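## Task

Lift the black can off the turntable and set it upright on the coaster, while every other can stays standing where it is on the turntable.

## Robot and tools

Robot: two Doosan M1013 six-joint arms, left_arm and right_arm, each with a Robotiq 140 two-finger gripper and a wrist camera. The fingers of left_arm can hinge: a grip in the quarter of each pad nearest the tip is firm, but closer to the palm the fingers may wrap or slip, and a tip pushed against a surface folds easily (unless fully closed) so a move may pass the surface with little sign of touch. right_arm's fingers are rigid. Cameras: cam_high (fixed), cam_left_wrist, cam_right_wrist, all 896x504.

Frames: the scene frame has its origin at table height halfway between the arms' nominal bases, +x out across the table, +z up, left_arm on the +y side. Calibrated bases in that frame: left_arm at (-0.003, +0.629, 0) m, quat_wxyz (+1.000, 0, 0, -0.007); right_arm at (-0.068, -0.671, 0) m, quat_wxyz (+1.000, 0, 0, -0.008). Each arm's hand pose, velocities and wrist camera pose are reported in that arm's own base frame; cam_high and the table use the scene frame. Printed hand positions may be off by a few centimetres, more at long reach.

The row: every motion command is built from rows of 18 numbers covering both arms, even if one arm is idle. Order: left_arm's six joint angles (waist, shoulder, elbow, forearm roll, wrist pitch, wrist roll), then left gripper position, force_limit, speed; then the same nine for right_arm. Joint numbers are absolute target angles in radians, not offsets. Ranges: elbow -2.792 to 2.792, all others -6.283 to 6.283; a target more than 0.010 rad outside a range (and farther out than the current angle) is refused. Gripper numbers are absolute settings in [-1, 1]: position +1 is fully open (140 mm), about -0.8 the pads touch, -1 closes until blocked. force_limit sets squeeze (about 14 N at -1, 40 N at 0, 58 N at +1 for a slow close); speed sets closing rate (about 30 mm/s at -1, 140 at 0, 250 at +1), and faster closing grips harder. To leave a gripper alone, repeat the three numbers last sent for it; 0 is a real command.

Tools:
- execute_actions(actions, cameras): actions is a list of actions; each action is a table of up to 15 rows, one row per 1/30 s step; a short table repeats its final row until 15 steps are done. An empty list just returns state and images.
- move(target, speed, blend, stop_force, zero, blocking, cameras): target is one row or a list of up to 15 rows (absolute joint goals for both arms), all joints moving in step. speed in rad/s for the joint with farthest to go, 0.01 to 2, default 0.5 (too fast for contact). blend in rad rounds corners between listed targets. stop_force in N, 10 to 80, ends an arm's path when it feels that much push; use a slow speed with it, omit it when moving away from something being pressed, and keep finger numbers the same across a list. zero (default true) rezeroes the force reading before the move. blocking=false returns after about 0.5 s while the move continues; not allowed with stop_force.
- wait(seconds 0 to 10, cameras): lets time pass holding the last command.
- stop(cameras): brakes a running move; fingers keep moving.
- zoom_image(camera, region): region [x0, y0, x1, y1] in pixels of that camera's last image, at most 504 by 504.
- read_manual(section): licence texts only.
- finished_scene(scene): scene number 1 or 2; ends the scene for good and moves on. The can must stay on the coaster without help.

Motion limits: joints are capped near 2.09 rad/s (waist, shoulder), 3.14 (elbow), 3.93 (wrist joints); targets cannot lead measured angles by more than a set amount, and a command moving the gripper over 70 mm at once is scaled back, so long moves take several actions. A call's result often arrives with its last 5 steps still pending (Kept back line); to hold still, resend your last row, not the result's targets.

Results: Joint positions, Joint velocities (may read within noise), Joint targets, Tool commands, end_effector_position (m, point between closed pads; fingertips reach about 33 mm further) and quat, Joint torques, External joint torques, Flange force (gripper axes: fingers along +z, closing along y). object_status: 0 moving, 1 blocked while opening, 2 blocked while closing (a grip), 3 at requested position or pads met. position_measured counts: 3 open, 75 about 100 mm, 139 about 60 mm, 200 about 20 mm, 230 pads met. To grip harder, raise force_limit and nudge position between -1 and -0.98. Move results add a move: line (done, off_target, moving, held, fault, with farthest joint error). Other notes: joint sent to its limit, joint command not followed (clearance check between arms), MOTOR HOT, OVER-TEMPERATURE FAULT.

Avoid: contact torque over joint limits (waist and shoulder 302, elbow 142, wrist joints 40 N m) or 144 N outside force, each causing a 10 s arm stop; clashes between the arms; firm presses, since arms are stiff; dropping or releasing moving cans, knocking other cans over, or anything leaving the table; holding loads stretched out long enough to overheat. Brief tugs on held parts may occur.

Each tool is called after ">>>" as name([rows], argument=value, ...), one row to a line, values as JSON.

## Session

I'll start by looking at the current state.

>>> execute_actions(actions=[])

Scene clock: 0.00 s.
left_arm: end_effector_position=(+0.7089, +0.0485, +0.3931) position_measured=3 object_status=3 end_effector_quat_wxyz=(+0.021, +0.782, -0.369, +0.501) | right_arm: end_effector_position=(+0.4753, +0.8513, +0.3167) position_measured=3 object_status=3 end_effector_quat_wxyz=(-0.586, +0.228, +0.777, +0.004)
Joint positions: left_arm=[0.313 -0.047 2.01 -1.221 0.721 3.558] | right_arm=[0.742 1.027 0.638 1.159 2.042 -0.003]
Joint velocities: within noise
Joint torques (N m): no reading
External joint torques (N m): no reading
Flange force (N): no reading
Joint targets: left_arm=[0.313 -0.047 2.010 -1.221 0.721 3.558] | right_arm=[0.742 1.027 0.638 1.159 2.042 -0.003]
Tool commands: left_gripper/position=+1.0 left_gripper/force_limit=+1.0 left_gripper/speed=+1.0 right_gripper/position=+1.0 right_gripper/force_limit=+1.0 right_gripper/speed=+1.0

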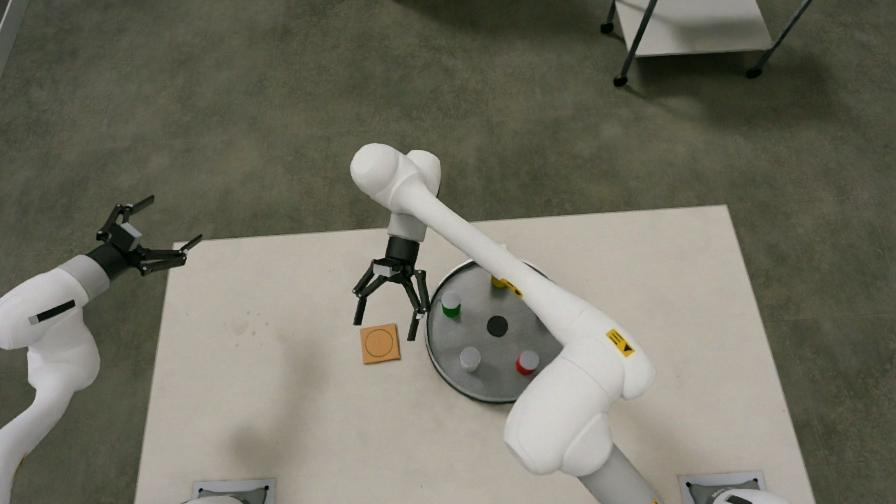

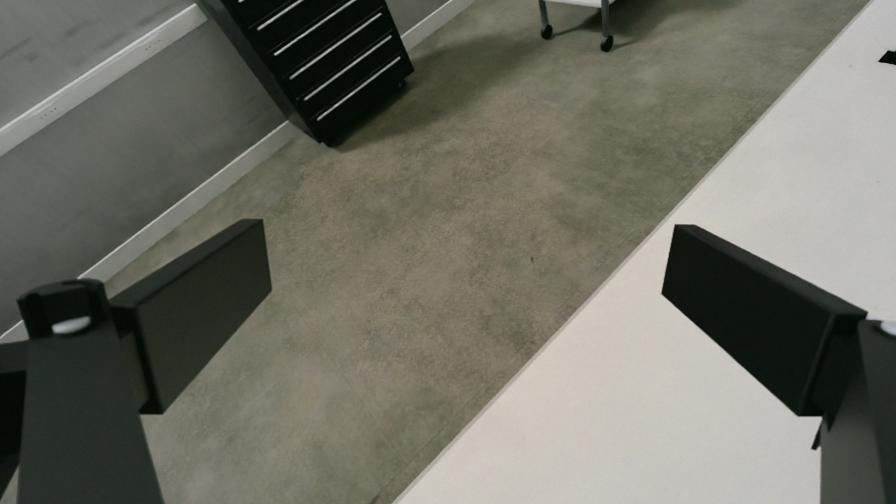

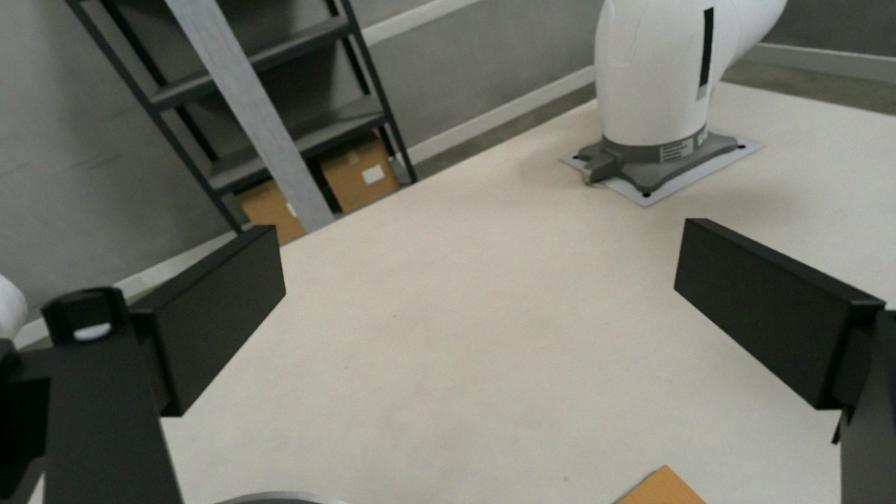

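>>> zoom_image(camera="cam_high", region=[330, 200, 650, 420])

Scaled by 1.575 from the camera's 896x504 image, which has a finer 1280x720 frame.

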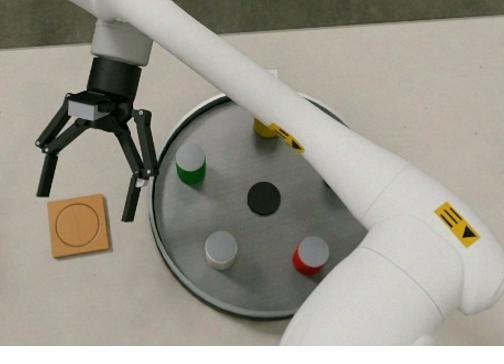

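>>> zoom_image(camera="cam_high", region=[420, 250, 600, 410])

>>> zoom_image(camera="cam_high", region=[340, 240, 440, 380])

>>> zoom_image(camera="cam_high", region=[130, 420, 340, 504])

>>> zoom_image(camera="cam_high", region=[600, 420, 820, 504])

Scaled by 2.800 from the camera's 896x504 image, which has a finer 1280x720 frame.

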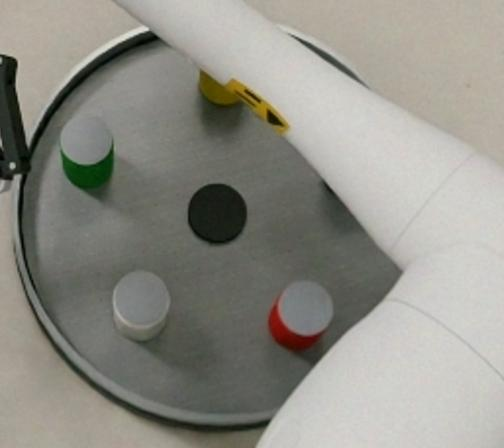

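Scaled by 3.600 from the camera's 896x504 image, which has a finer 1280x720 frame.

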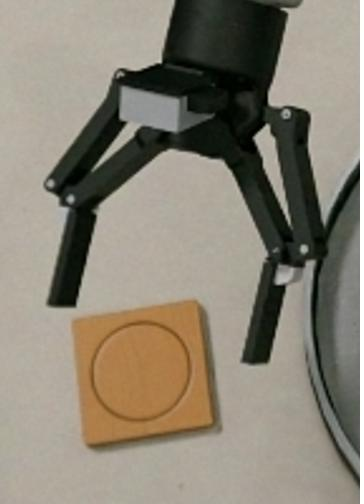

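Scaled by 2.400 from the camera's 896x504 image, which has a finer 1280x720 frame.

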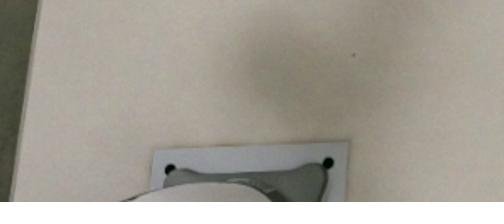

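Scaled by 2.291 from the camera's 896x504 image, which has a finer 1280x720 frame.

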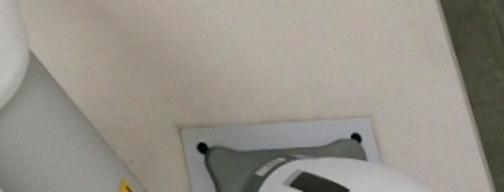

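>>> move(target=[0.313, -0.047, 2.010, -1.221, 0.721, 3.558, 1.0, 1.0, 1.0, 0.6013, 0.2577, 1.4921, 0.0, 1.3918, 0.376, 0.6, 0.0, 0.0], speed=0.8)

Scene clock: 12.97 s.
left_arm: end_effector_position=(+0.7089, +0.0489, +0.3932) position_measured=3 object_status=3 end_effector_quat_wxyz=(+0.021, +0.782, -0.369, +0.501) | right_arm: end_effector_position=(+0.5644, +0.4290, +0.3199) position_measured=53 object_status=3 end_effector_quat_wxyz=(+0.000, +0.623, +0.782, +0.000)
Joint positions: left_arm=[0.313 -0.047 2.01 -1.221 0.721 3.558] | right_arm=[0.601 0.258 1.492 0 1.392 0.376]
Joint velocities: within noise
Joint torques (N m): left_arm=[1.45 -30.98 -40.31 0.17 -0.03 -0.1] | right_arm=[1.81 -67.41 -39.82 4 0.06 0.24]
External joint torques (N m): left_arm=[-1.44 -2.64 1.89 -0.38 0.07 0.08] | right_arm=[-1.55 -1.33 -2.1 0.36 -0.08 -0.24]
Flange force (N): left_arm=[0.3 8.0 -1.6] | right_arm=[-1.5 2.9 -3.3]
Joint targets: left_arm=[0.313 -0.047 2.010 -1.221 0.721 3.558] | right_arm=[0.601 0.258 1.492 0.000 1.392 0.376]
move: done

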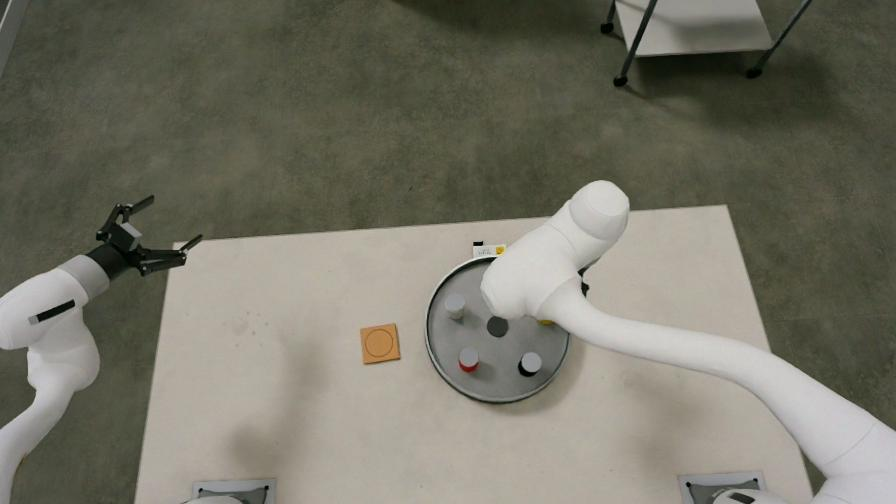

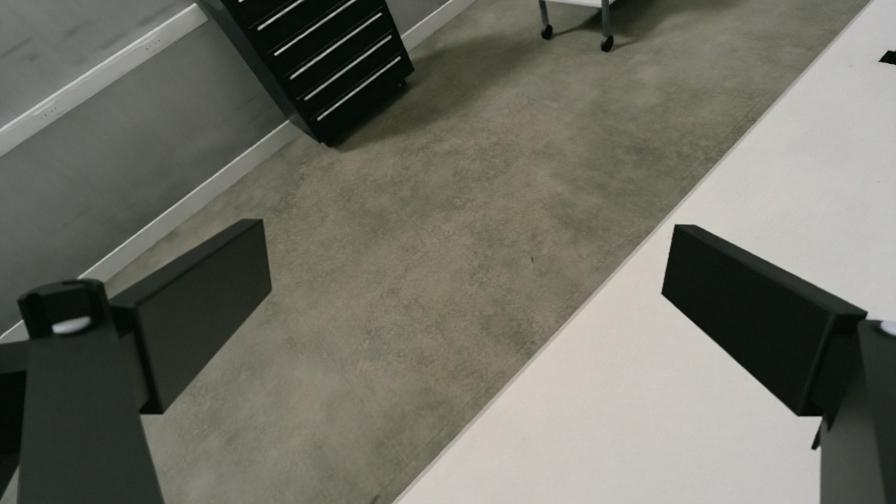

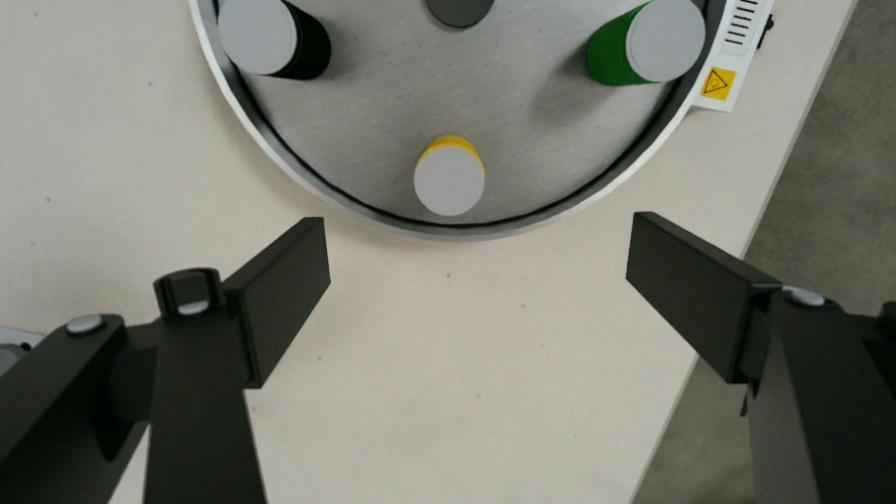

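>>> zoom_image(camera="cam_right_wrist", region=[180, 0, 780, 250])

>>> zoom_image(camera="cam_high", region=[410, 240, 590, 420])

Region (180, 0, 780, 250) is 600x250 pixels. A region can be at most 504 by 504 pixels.

Scaled by 2.800 from the camera's 896x504 image, which has a finer 1280x720 frame.

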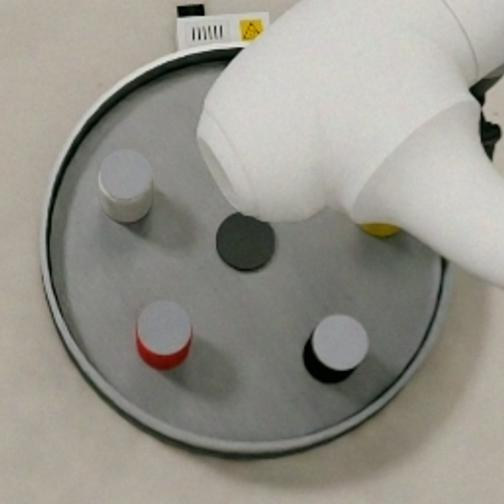

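>>> wait(seconds=0, cameras=["cam_high", "cam_right_wrist"])

>>> zoom_image(camera="cam_high", region=[410, 240, 590, 420])

>>> zoom_image(camera="cam_right_wrist", region=[200, 0, 704, 250])

Scene clock: 15.83 s.
left_arm: end_effector_position=(+0.7089, +0.0489, +0.3932) position_measured=3 object_status=3 end_effector_quat_wxyz=(+0.021, +0.782, -0.369, +0.501) | right_arm: end_effector_position=(+0.5644, +0.4290, +0.3200) position_measured=53 object_status=3 end_effector_quat_wxyz=(+0.000, +0.623, +0.782, +0.000)
Joint positions: left_arm=[0.313 -0.047 2.01 -1.221 0.721 3.558] | right_arm=[0.601 0.258 1.492 0 1.392 0.376]
Joint velocities: within noise
Joint torques (N m): left_arm=[1.27 -31.11 -40.24 0.13 0 -0.11] | right_arm=[2.05 -67.34 -40.14 4.04 0.07 0.24]
External joint torques (N m): left_arm=[-1.29 -2.6 1.72 -0.34 0.05 0.09] | right_arm=[-2.4 -1.09 -1.69 0.28 -0.09 -0.24]
Flange force (N): left_arm=[0.4 7.5 -1.7] | right_arm=[-2.8 2.9 -2.6]
Joint targets: left_arm=[0.313 -0.047 2.010 -1.221 0.721 3.558] | right_arm=[0.601 0.258 1.492 0.000 1.392 0.376]
Tool commands: left_gripper/position=+1.0 left_gripper/force_limit=+1.0 left_gripper/speed=+1.0 right_gripper/position=+0.6 right_gripper/force_limit=+0.0 right_gripper/speed=+0.0
Images, in order (width x height): cam_high 896x504, cam_right_wrist 896x504.

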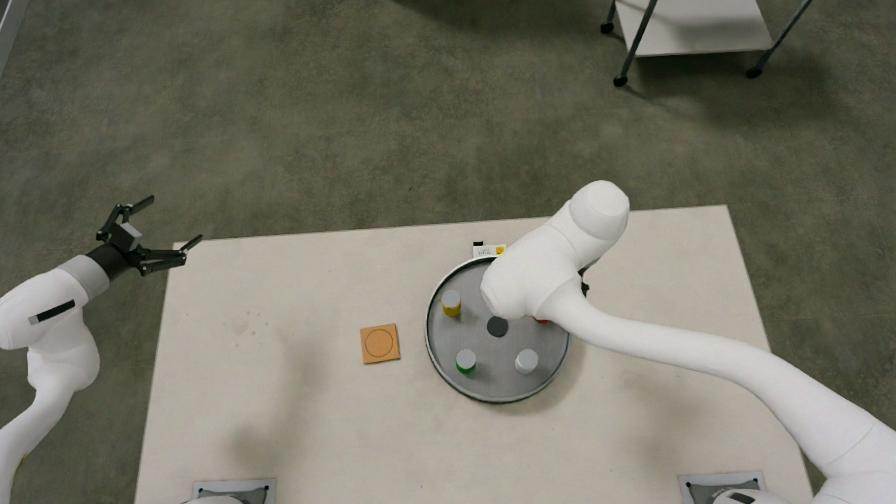

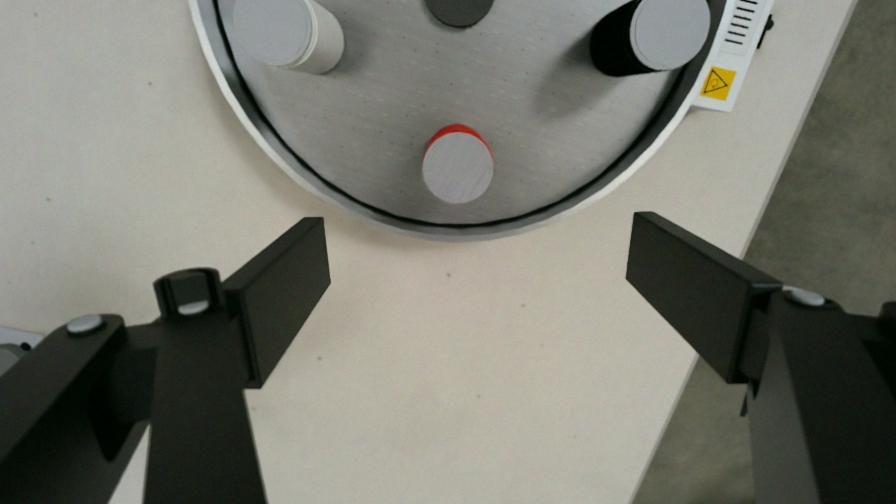

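Scaled by 2.800 from the camera's 896x504 image, which has a finer 1280x720 frame.

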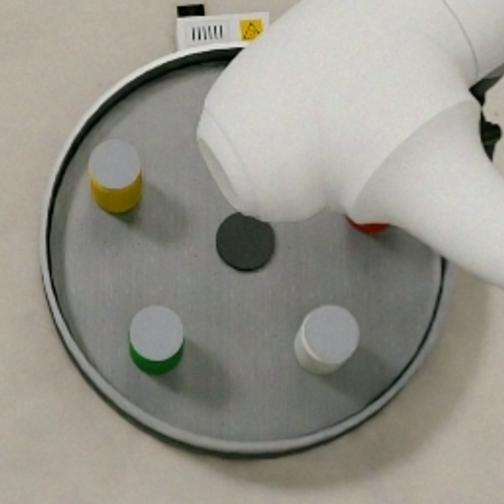

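Scaled by 1.000.

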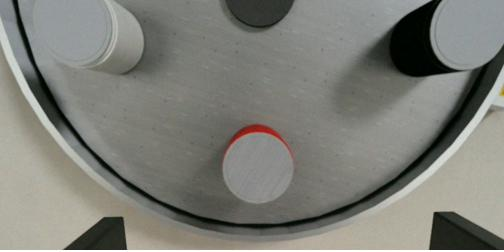

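>>> wait(seconds=0.2, cameras=["cam_high"])

>>> zoom_image(camera="cam_high", region=[410, 240, 590, 420])

>>> wait(seconds=0.2, cameras=["cam_high"])

>>> zoom_image(camera="cam_high", region=[410, 240, 590, 420])

>>> wait(seconds=0.5, cameras=["cam_high"])

>>> zoom_image(camera="cam_high", region=[410, 240, 590, 420])

Scene clock: 18.17 s.
left_arm: end_effector_position=(+0.7089, +0.0489, +0.3932) position_measured=3 object_status=3 end_effector_quat_wxyz=(+0.021, +0.782, -0.369, +0.501) | right_arm: end_effector_position=(+0.5644, +0.4290, +0.3200) position_measured=53 object_status=3 end_effector_quat_wxyz=(+0.000, +0.623, +0.782, +0.000)
Joint positions: left_arm=[0.313 -0.047 2.01 -1.221 0.721 3.558] | right_arm=[0.601 0.258 1.492 0 1.392 0.376]
Joint velocities: within noise
Joint torques (N m): left_arm=[1.41 -30.73 -40.32 0.17 0 -0.13] | right_arm=[2.08 -67.57 -39.96 4.04 0.05 0.25]
External joint torques (N m): left_arm=[-1.41 -2.83 1.9 -0.37 0.05 0.11] | right_arm=[-1.87 -0.73 -1.8 0.29 -0.08 -0.25]
Flange force (N): left_arm=[0.3 8.2 -1.8] | right_arm=[-1.8 3.4 -2.7]
Joint targets: left_arm=[0.313 -0.047 2.010 -1.221 0.721 3.558] | right_arm=[0.601 0.258 1.492 0.000 1.392 0.376]
Tool commands: left_gripper/position=+1.0 left_gripper/force_limit=+1.0 left_gripper/speed=+1.0 right_gripper/position=+0.6 right_gripper/force_limit=+0.0 right_gripper/speed=+0.0
wait: 0.20 s; at rest from the start
Images, in order (width x height): cam_high 896x504.

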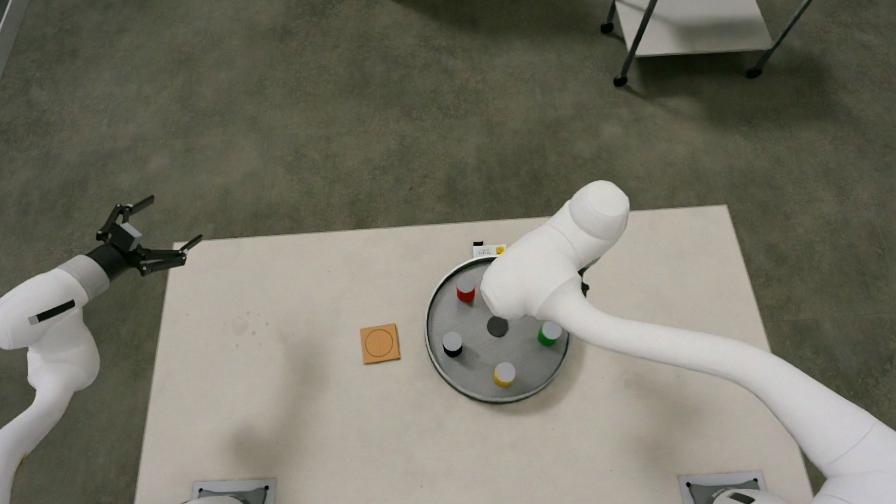

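Scaled by 2.800 from the camera's 896x504 image, which has a finer 1280x720 frame.

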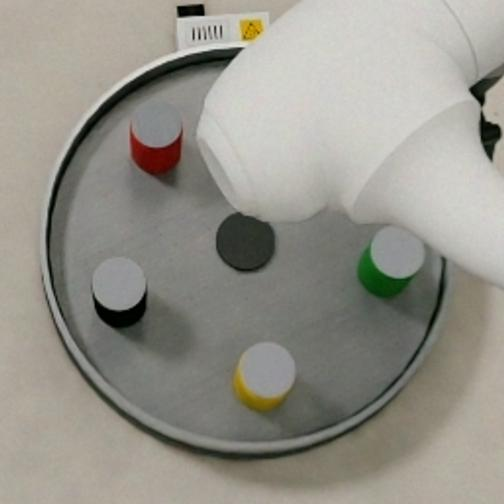

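Scene clock: 18.37 s.
left_arm: end_effector_position=(+0.7089, +0.0489, +0.3932) position_measured=3 object_status=3 end_effector_quat_wxyz=(+0.021, +0.782, -0.369, +0.501) | right_arm: end_effector_position=(+0.5644, +0.4290, +0.3200) position_measured=53 object_status=3 end_effector_quat_wxyz=(+0.000, +0.623, +0.782, +0.000)
Joint positions: left_arm=[0.313 -0.047 2.01 -1.221 0.721 3.558] | right_arm=[0.601 0.258 1.492 0 1.392 0.376]
Joint velocities: within noise
Joint torques (N m): left_arm=[1.33 -30.93 -40.34 0.19 0.01 -0.1] | right_arm=[2.27 -67.49 -40.06 4.03 0.03 0.23]
External joint torques (N m): left_arm=[-1.23 -2.68 1.9 -0.39 0.03 0.09] | right_arm=[-2.23 -1.05 -1.81 0.31 -0.06 -0.23]
Flange force (N): left_arm=[0.1 7.9 -1.8] | right_arm=[-2.4 3.1 -2.8]
Joint targets: left_arm=[0.313 -0.047 2.010 -1.221 0.721 3.558] | right_arm=[0.601 0.258 1.492 0.000 1.392 0.376]
Tool commands: left_gripper/position=+1.0 left_gripper/force_limit=+1.0 left_gripper/speed=+1.0 right_gripper/position=+0.6 right_gripper/force_limit=+0.0 right_gripper/speed=+0.0
wait: 0.20 s; at rest by 0.17 s
Images, in order (width x height): cam_high 896x504.

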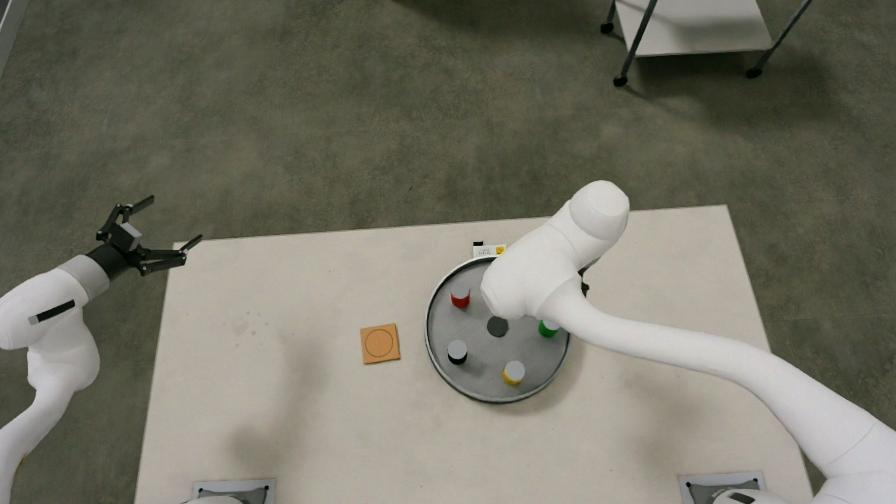

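Scaled by 2.800 from the camera's 896x504 image, which has a finer 1280x720 frame.

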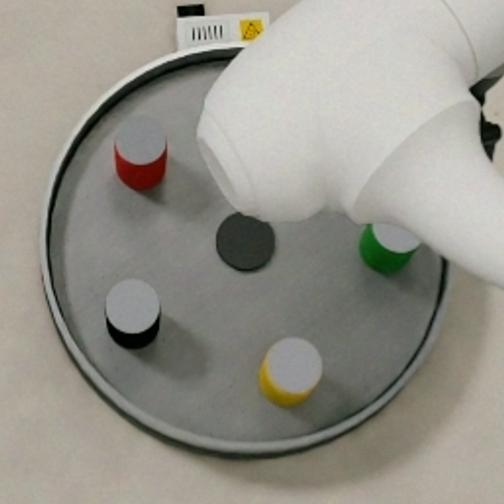

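Scene clock: 18.87 s.
left_arm: end_effector_position=(+0.7089, +0.0489, +0.3932) position_measured=3 object_status=3 end_effector_quat_wxyz=(+0.021, +0.782, -0.369, +0.501) | right_arm: end_effector_position=(+0.5644, +0.4290, +0.3200) position_measured=53 object_status=3 end_effector_quat_wxyz=(+0.000, +0.623, +0.782, +0.000)
Joint positions: left_arm=[0.313 -0.047 2.01 -1.221 0.721 3.558] | right_arm=[0.601 0.258 1.492 0 1.392 0.376]
Joint velocities: within noise
Joint torques (N m): left_arm=[1.26 -30.88 -40.34 0.17 0.01 -0.1] | right_arm=[2.06 -67.53 -40.09 4.06 0.06 0.23]
External joint torques (N m): left_arm=[-1.26 -2.72 1.95 -0.37 0.04 0.09] | right_arm=[-2 -1.13 -1.81 0.29 -0.09 -0.23]
Flange force (N): left_arm=[0.1 8.0 -1.9] | right_arm=[-2.2 2.9 -2.8]
Joint targets: left_arm=[0.313 -0.047 2.010 -1.221 0.721 3.558] | right_arm=[0.601 0.258 1.492 0.000 1.392 0.376]
Tool commands: left_gripper/position=+1.0 left_gripper/force_limit=+1.0 left_gripper/speed=+1.0 right_gripper/position=+0.6 right_gripper/force_limit=+0.0 right_gripper/speed=+0.0
wait: 0.50 s; at rest by 0.17 s
Images, in order (width x height): cam_high 896x504.

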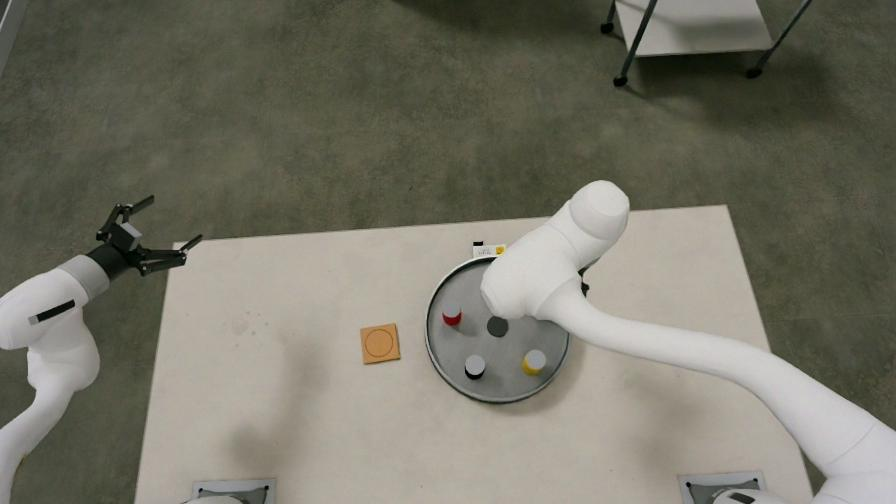

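Scaled by 2.800 from the camera's 896x504 image, which has a finer 1280x720 frame.

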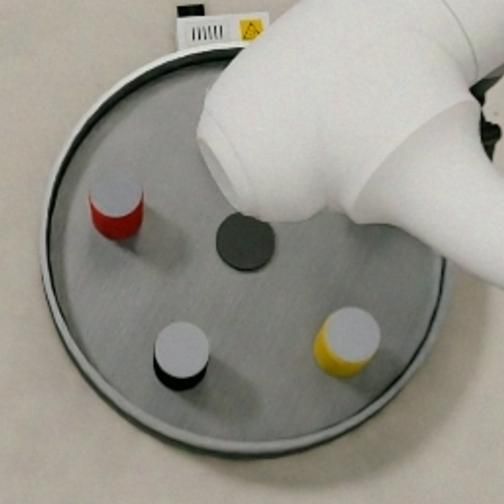

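>>> wait(seconds=0.5, cameras=["cam_high"])

>>> zoom_image(camera="cam_high", region=[410, 240, 590, 420])

>>> wait(seconds=1.0, cameras=["cam_high"])

>>> zoom_image(camera="cam_high", region=[410, 240, 590, 420])

>>> wait(seconds=1.0, cameras=["cam_high"])

>>> zoom_image(camera="cam_high", region=[410, 240, 590, 420])

>>> wait(seconds=1.0, cameras=["cam_high"])

>>> zoom_image(camera="cam_high", region=[410, 240, 590, 420])

>>> wait(seconds=1.0, cameras=["cam_high"])

>>> zoom_image(camera="cam_high", region=[410, 240, 590, 420])

Scene clock: 20.27 s.
left_arm: end_effector_position=(+0.7089, +0.0489, +0.3932) position_measured=3 object_status=3 end_effector_quat_wxyz=(+0.021, +0.782, -0.369, +0.501) | right_arm: end_effector_position=(+0.5644, +0.4290, +0.3200) position_measured=53 object_status=3 end_effector_quat_wxyz=(+0.000, +0.623, +0.782, +0.000)
Joint positions: left_arm=[0.313 -0.047 2.01 -1.221 0.721 3.558] | right_arm=[0.601 0.258 1.492 0 1.392 0.376]
Joint velocities: within noise
Joint torques (N m): left_arm=[1.5 -31.01 -40.33 0.18 -0.01 -0.1] | right_arm=[2.08 -67.66 -40.08 4.04 0.04 0.24]
External joint torques (N m): left_arm=[-1.43 -2.63 1.89 -0.38 0.05 0.08] | right_arm=[-2.5 -1.06 -1.88 0.29 -0.07 -0.24]
Flange force (N): left_arm=[0.3 7.9 -1.5] | right_arm=[-2.7 3.4 -2.9]
Joint targets: left_arm=[0.313 -0.047 2.010 -1.221 0.721 3.558] | right_arm=[0.601 0.258 1.492 0.000 1.392 0.376]
Tool commands: left_gripper/position=+1.0 left_gripper/force_limit=+1.0 left_gripper/speed=+1.0 right_gripper/position=+0.6 right_gripper/force_limit=+0.0 right_gripper/speed=+0.0
wait: 0.50 s; at rest from the start
Images, in order (width x height): cam_high 896x504.

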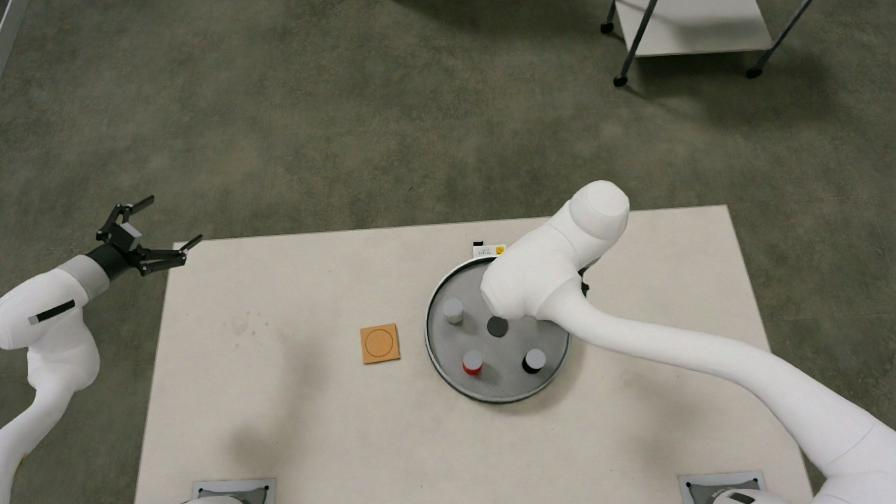

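Scaled by 2.800 from the camera's 896x504 image, which has a finer 1280x720 frame.

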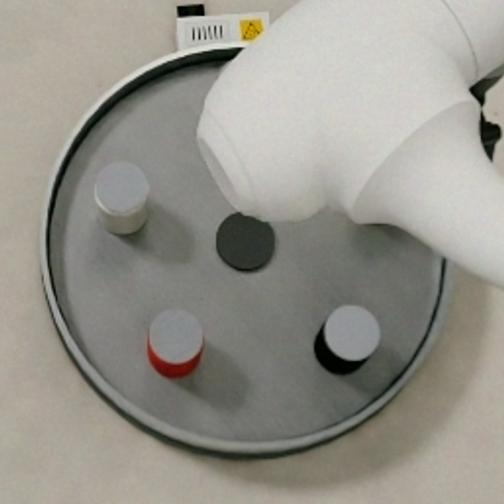

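Scene clock: 21.27 s.
left_arm: end_effector_position=(+0.7089, +0.0489, +0.3932) position_measured=3 object_status=3 end_effector_quat_wxyz=(+0.021, +0.782, -0.369, +0.501) | right_arm: end_effector_position=(+0.5644, +0.4290, +0.3200) position_measured=53 object_status=3 end_effector_quat_wxyz=(+0.000, +0.623, +0.782, +0.000)
Joint positions: left_arm=[0.313 -0.047 2.01 -1.221 0.721 3.558] | right_arm=[0.601 0.258 1.492 0 1.392 0.376]
Joint velocities: within noise
Joint torques (N m): left_arm=[1.58 -30.93 -40.29 0.18 -0.04 -0.07] | right_arm=[2 -67.39 -40.03 4.01 0.03 0.22]
External joint torques (N m): left_arm=[-1.58 -2.66 1.79 -0.38 0.08 0.06] | right_arm=[-1.89 -1.65 -1.96 0.35 -0.06 -0.22]
Flange force (N): left_arm=[0.7 7.9 -1.4] | right_arm=[-2.2 2.3 -3.2]
Joint targets: left_arm=[0.313 -0.047 2.010 -1.221 0.721 3.558] | right_arm=[0.601 0.258 1.492 0.000 1.392 0.376]
Tool commands: left_gripper/position=+1.0 left_gripper/force_limit=+1.0 left_gripper/speed=+1.0 right_gripper/position=+0.6 right_gripper/force_limit=+0.0 right_gripper/speed=+0.0
wait: 1.00 s; at rest by 0.17 s
Images, in order (width x height): cam_high 896x504.

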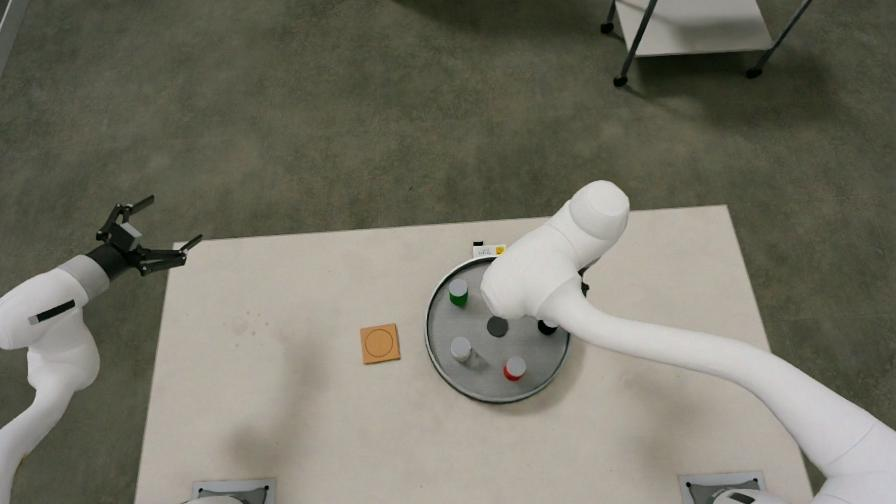

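Scaled by 2.800 from the camera's 896x504 image, which has a finer 1280x720 frame.

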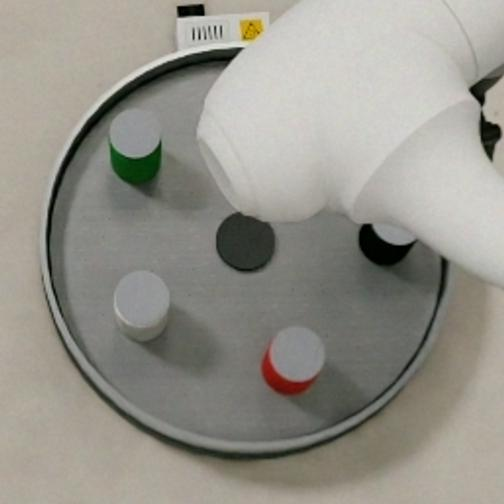

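Scene clock: 22.27 s.
left_arm: end_effector_position=(+0.7089, +0.0489, +0.3932) position_measured=3 object_status=3 end_effector_quat_wxyz=(+0.021, +0.782, -0.369, +0.501) | right_arm: end_effector_position=(+0.5644, +0.4290, +0.3200) position_measured=53 object_status=3 end_effector_quat_wxyz=(+0.000, +0.623, +0.782, +0.000)
Joint positions: left_arm=[0.313 -0.047 2.01 -1.221 0.721 3.558] | right_arm=[0.601 0.258 1.492 0 1.392 0.376]
Joint velocities: within noise
Joint torques (N m): left_arm=[1.35 -31.08 -40.23 0.17 0.03 -0.12] | right_arm=[1.88 -67.7 -40.07 4.04 0.04 0.26]
External joint torques (N m): left_arm=[-1.31 -2.68 1.77 -0.37 0.02 0.1] | right_arm=[-1.91 -0.81 -1.78 0.3 -0.07 -0.26]
Flange force (N): left_arm=[0.3 7.7 -1.7] | right_arm=[-1.9 3.2 -2.7]
Joint targets: left_arm=[0.313 -0.047 2.010 -1.221 0.721 3.558] | right_arm=[0.601 0.258 1.492 0.000 1.392 0.376]
Tool commands: left_gripper/position=+1.0 left_gripper/force_limit=+1.0 left_gripper/speed=+1.0 right_gripper/position=+0.6 right_gripper/force_limit=+0.0 right_gripper/speed=+0.0
wait: 1.00 s; at rest by 0.17 s
Images, in order (width x height): cam_high 896x504.

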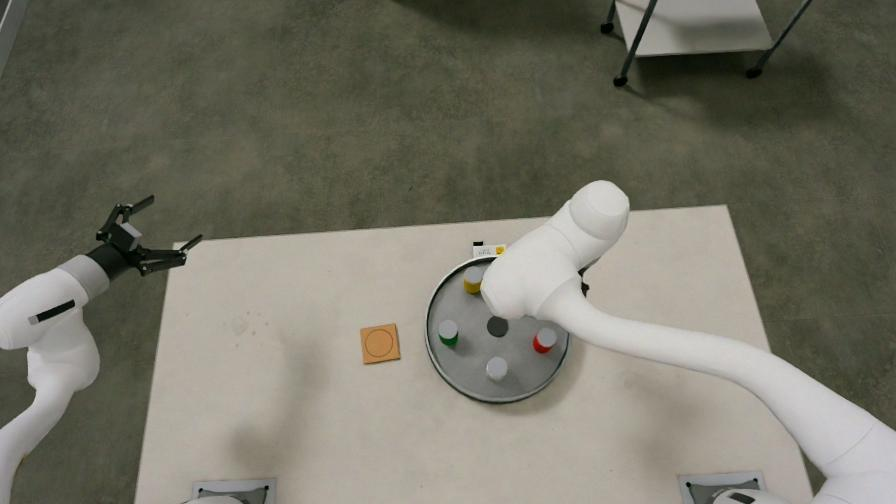

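Scaled by 2.800 from the camera's 896x504 image, which has a finer 1280x720 frame.

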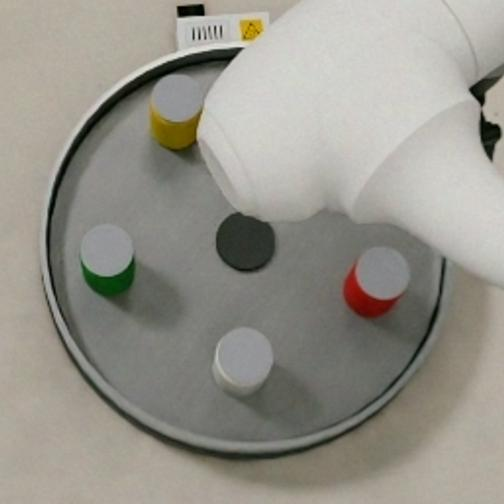

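Scene clock: 23.27 s.
left_arm: end_effector_position=(+0.7089, +0.0489, +0.3932) position_measured=3 object_status=3 end_effector_quat_wxyz=(+0.021, +0.782, -0.369, +0.501) | right_arm: end_effector_position=(+0.5644, +0.4290, +0.3200) position_measured=53 object_status=3 end_effector_quat_wxyz=(+0.000, +0.623, +0.782, +0.000)
Joint positions: left_arm=[0.313 -0.047 2.01 -1.221 0.721 3.558] | right_arm=[0.601 0.258 1.492 0 1.392 0.376]
Joint velocities: within noise
Joint torques (N m): left_arm=[1.29 -31.09 -40.32 0.17 0 -0.11] | right_arm=[2.02 -67.61 -40.02 4.07 0.07 0.21]
External joint torques (N m): left_arm=[-1.34 -2.41 1.96 -0.38 0.04 0.1] | right_arm=[-2.19 -1 -1.88 0.27 -0.1 -0.2]
Flange force (N): left_arm=[0.0 7.7 -1.4] | right_arm=[-2.2 3.3 -2.8]
Joint targets: left_arm=[0.313 -0.047 2.010 -1.221 0.721 3.558] | right_arm=[0.601 0.258 1.492 0.000 1.392 0.376]
Tool commands: left_gripper/position=+1.0 left_gripper/force_limit=+1.0 left_gripper/speed=+1.0 right_gripper/position=+0.6 right_gripper/force_limit=+0.0 right_gripper/speed=+0.0
wait: 1.00 s; at rest by 0.17 s
Images, in order (width x height): cam_high 896x504.

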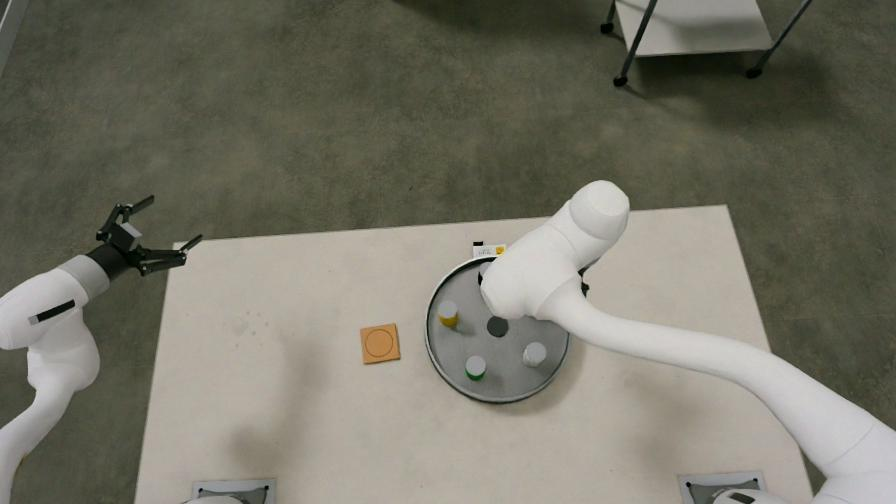

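Scaled by 2.800 from the camera's 896x504 image, which has a finer 1280x720 frame.

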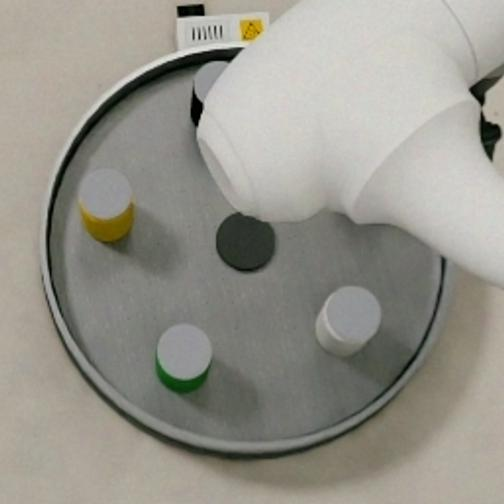

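Scene clock: 24.27 s.
left_arm: end_effector_position=(+0.7089, +0.0489, +0.3932) position_measured=3 object_status=3 end_effector_quat_wxyz=(+0.021, +0.782, -0.369, +0.501) | right_arm: end_effector_position=(+0.5644, +0.4290, +0.3200) position_measured=53 object_status=3 end_effector_quat_wxyz=(+0.000, +0.623, +0.782, +0.000)
Joint positions: left_arm=[0.313 -0.047 2.01 -1.221 0.721 3.558] | right_arm=[0.601 0.258 1.492 0 1.392 0.376]
Joint velocities: within noise
Joint torques (N m): left_arm=[1.6 -31.12 -40.27 0.16 0.01 -0.09] | right_arm=[2.06 -67.6 -39.96 4.06 0.03 0.22]
External joint torques (N m): left_arm=[-1.64 -2.5 1.83 -0.38 0.04 0.07] | right_arm=[-1.8 -0.6 -1.78 0.28 -0.06 -0.22]
Flange force (N): left_arm=[0.6 7.9 -1.1] | right_arm=[-1.5 3.5 -2.6]
Joint targets: left_arm=[0.313 -0.047 2.010 -1.221 0.721 3.558] | right_arm=[0.601 0.258 1.492 0.000 1.392 0.376]
Tool commands: left_gripper/position=+1.0 left_gripper/force_limit=+1.0 left_gripper/speed=+1.0 right_gripper/position=+0.6 right_gripper/force_limit=+0.0 right_gripper/speed=+0.0
wait: 1.00 s; at rest by 0.17 s
Images, in order (width x height): cam_high 896x504.

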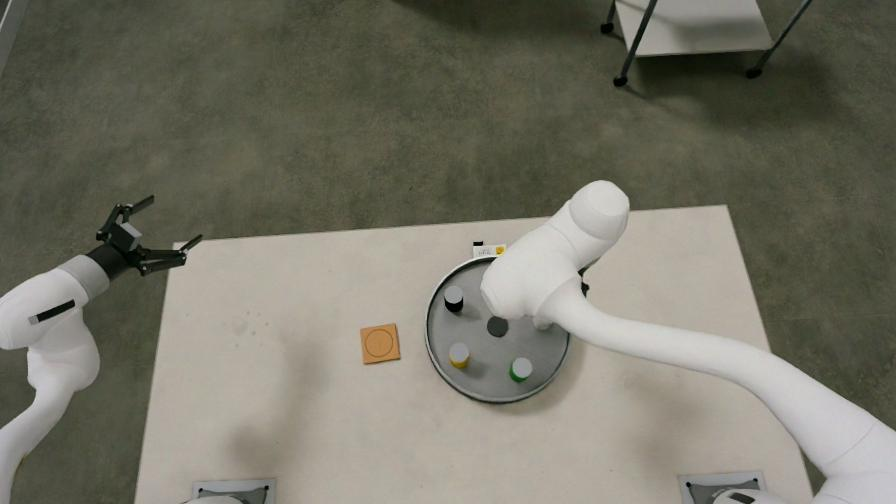

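Scaled by 2.800 from the camera's 896x504 image, which has a finer 1280x720 frame.

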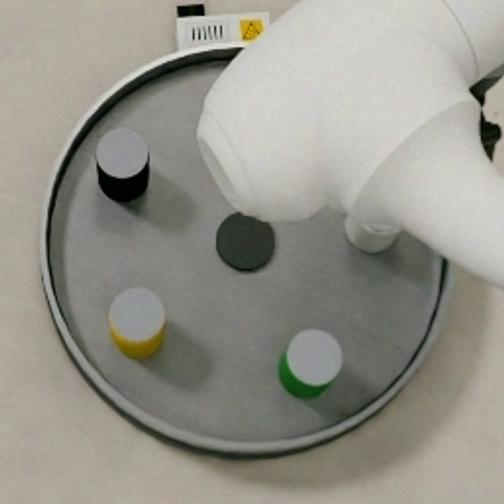

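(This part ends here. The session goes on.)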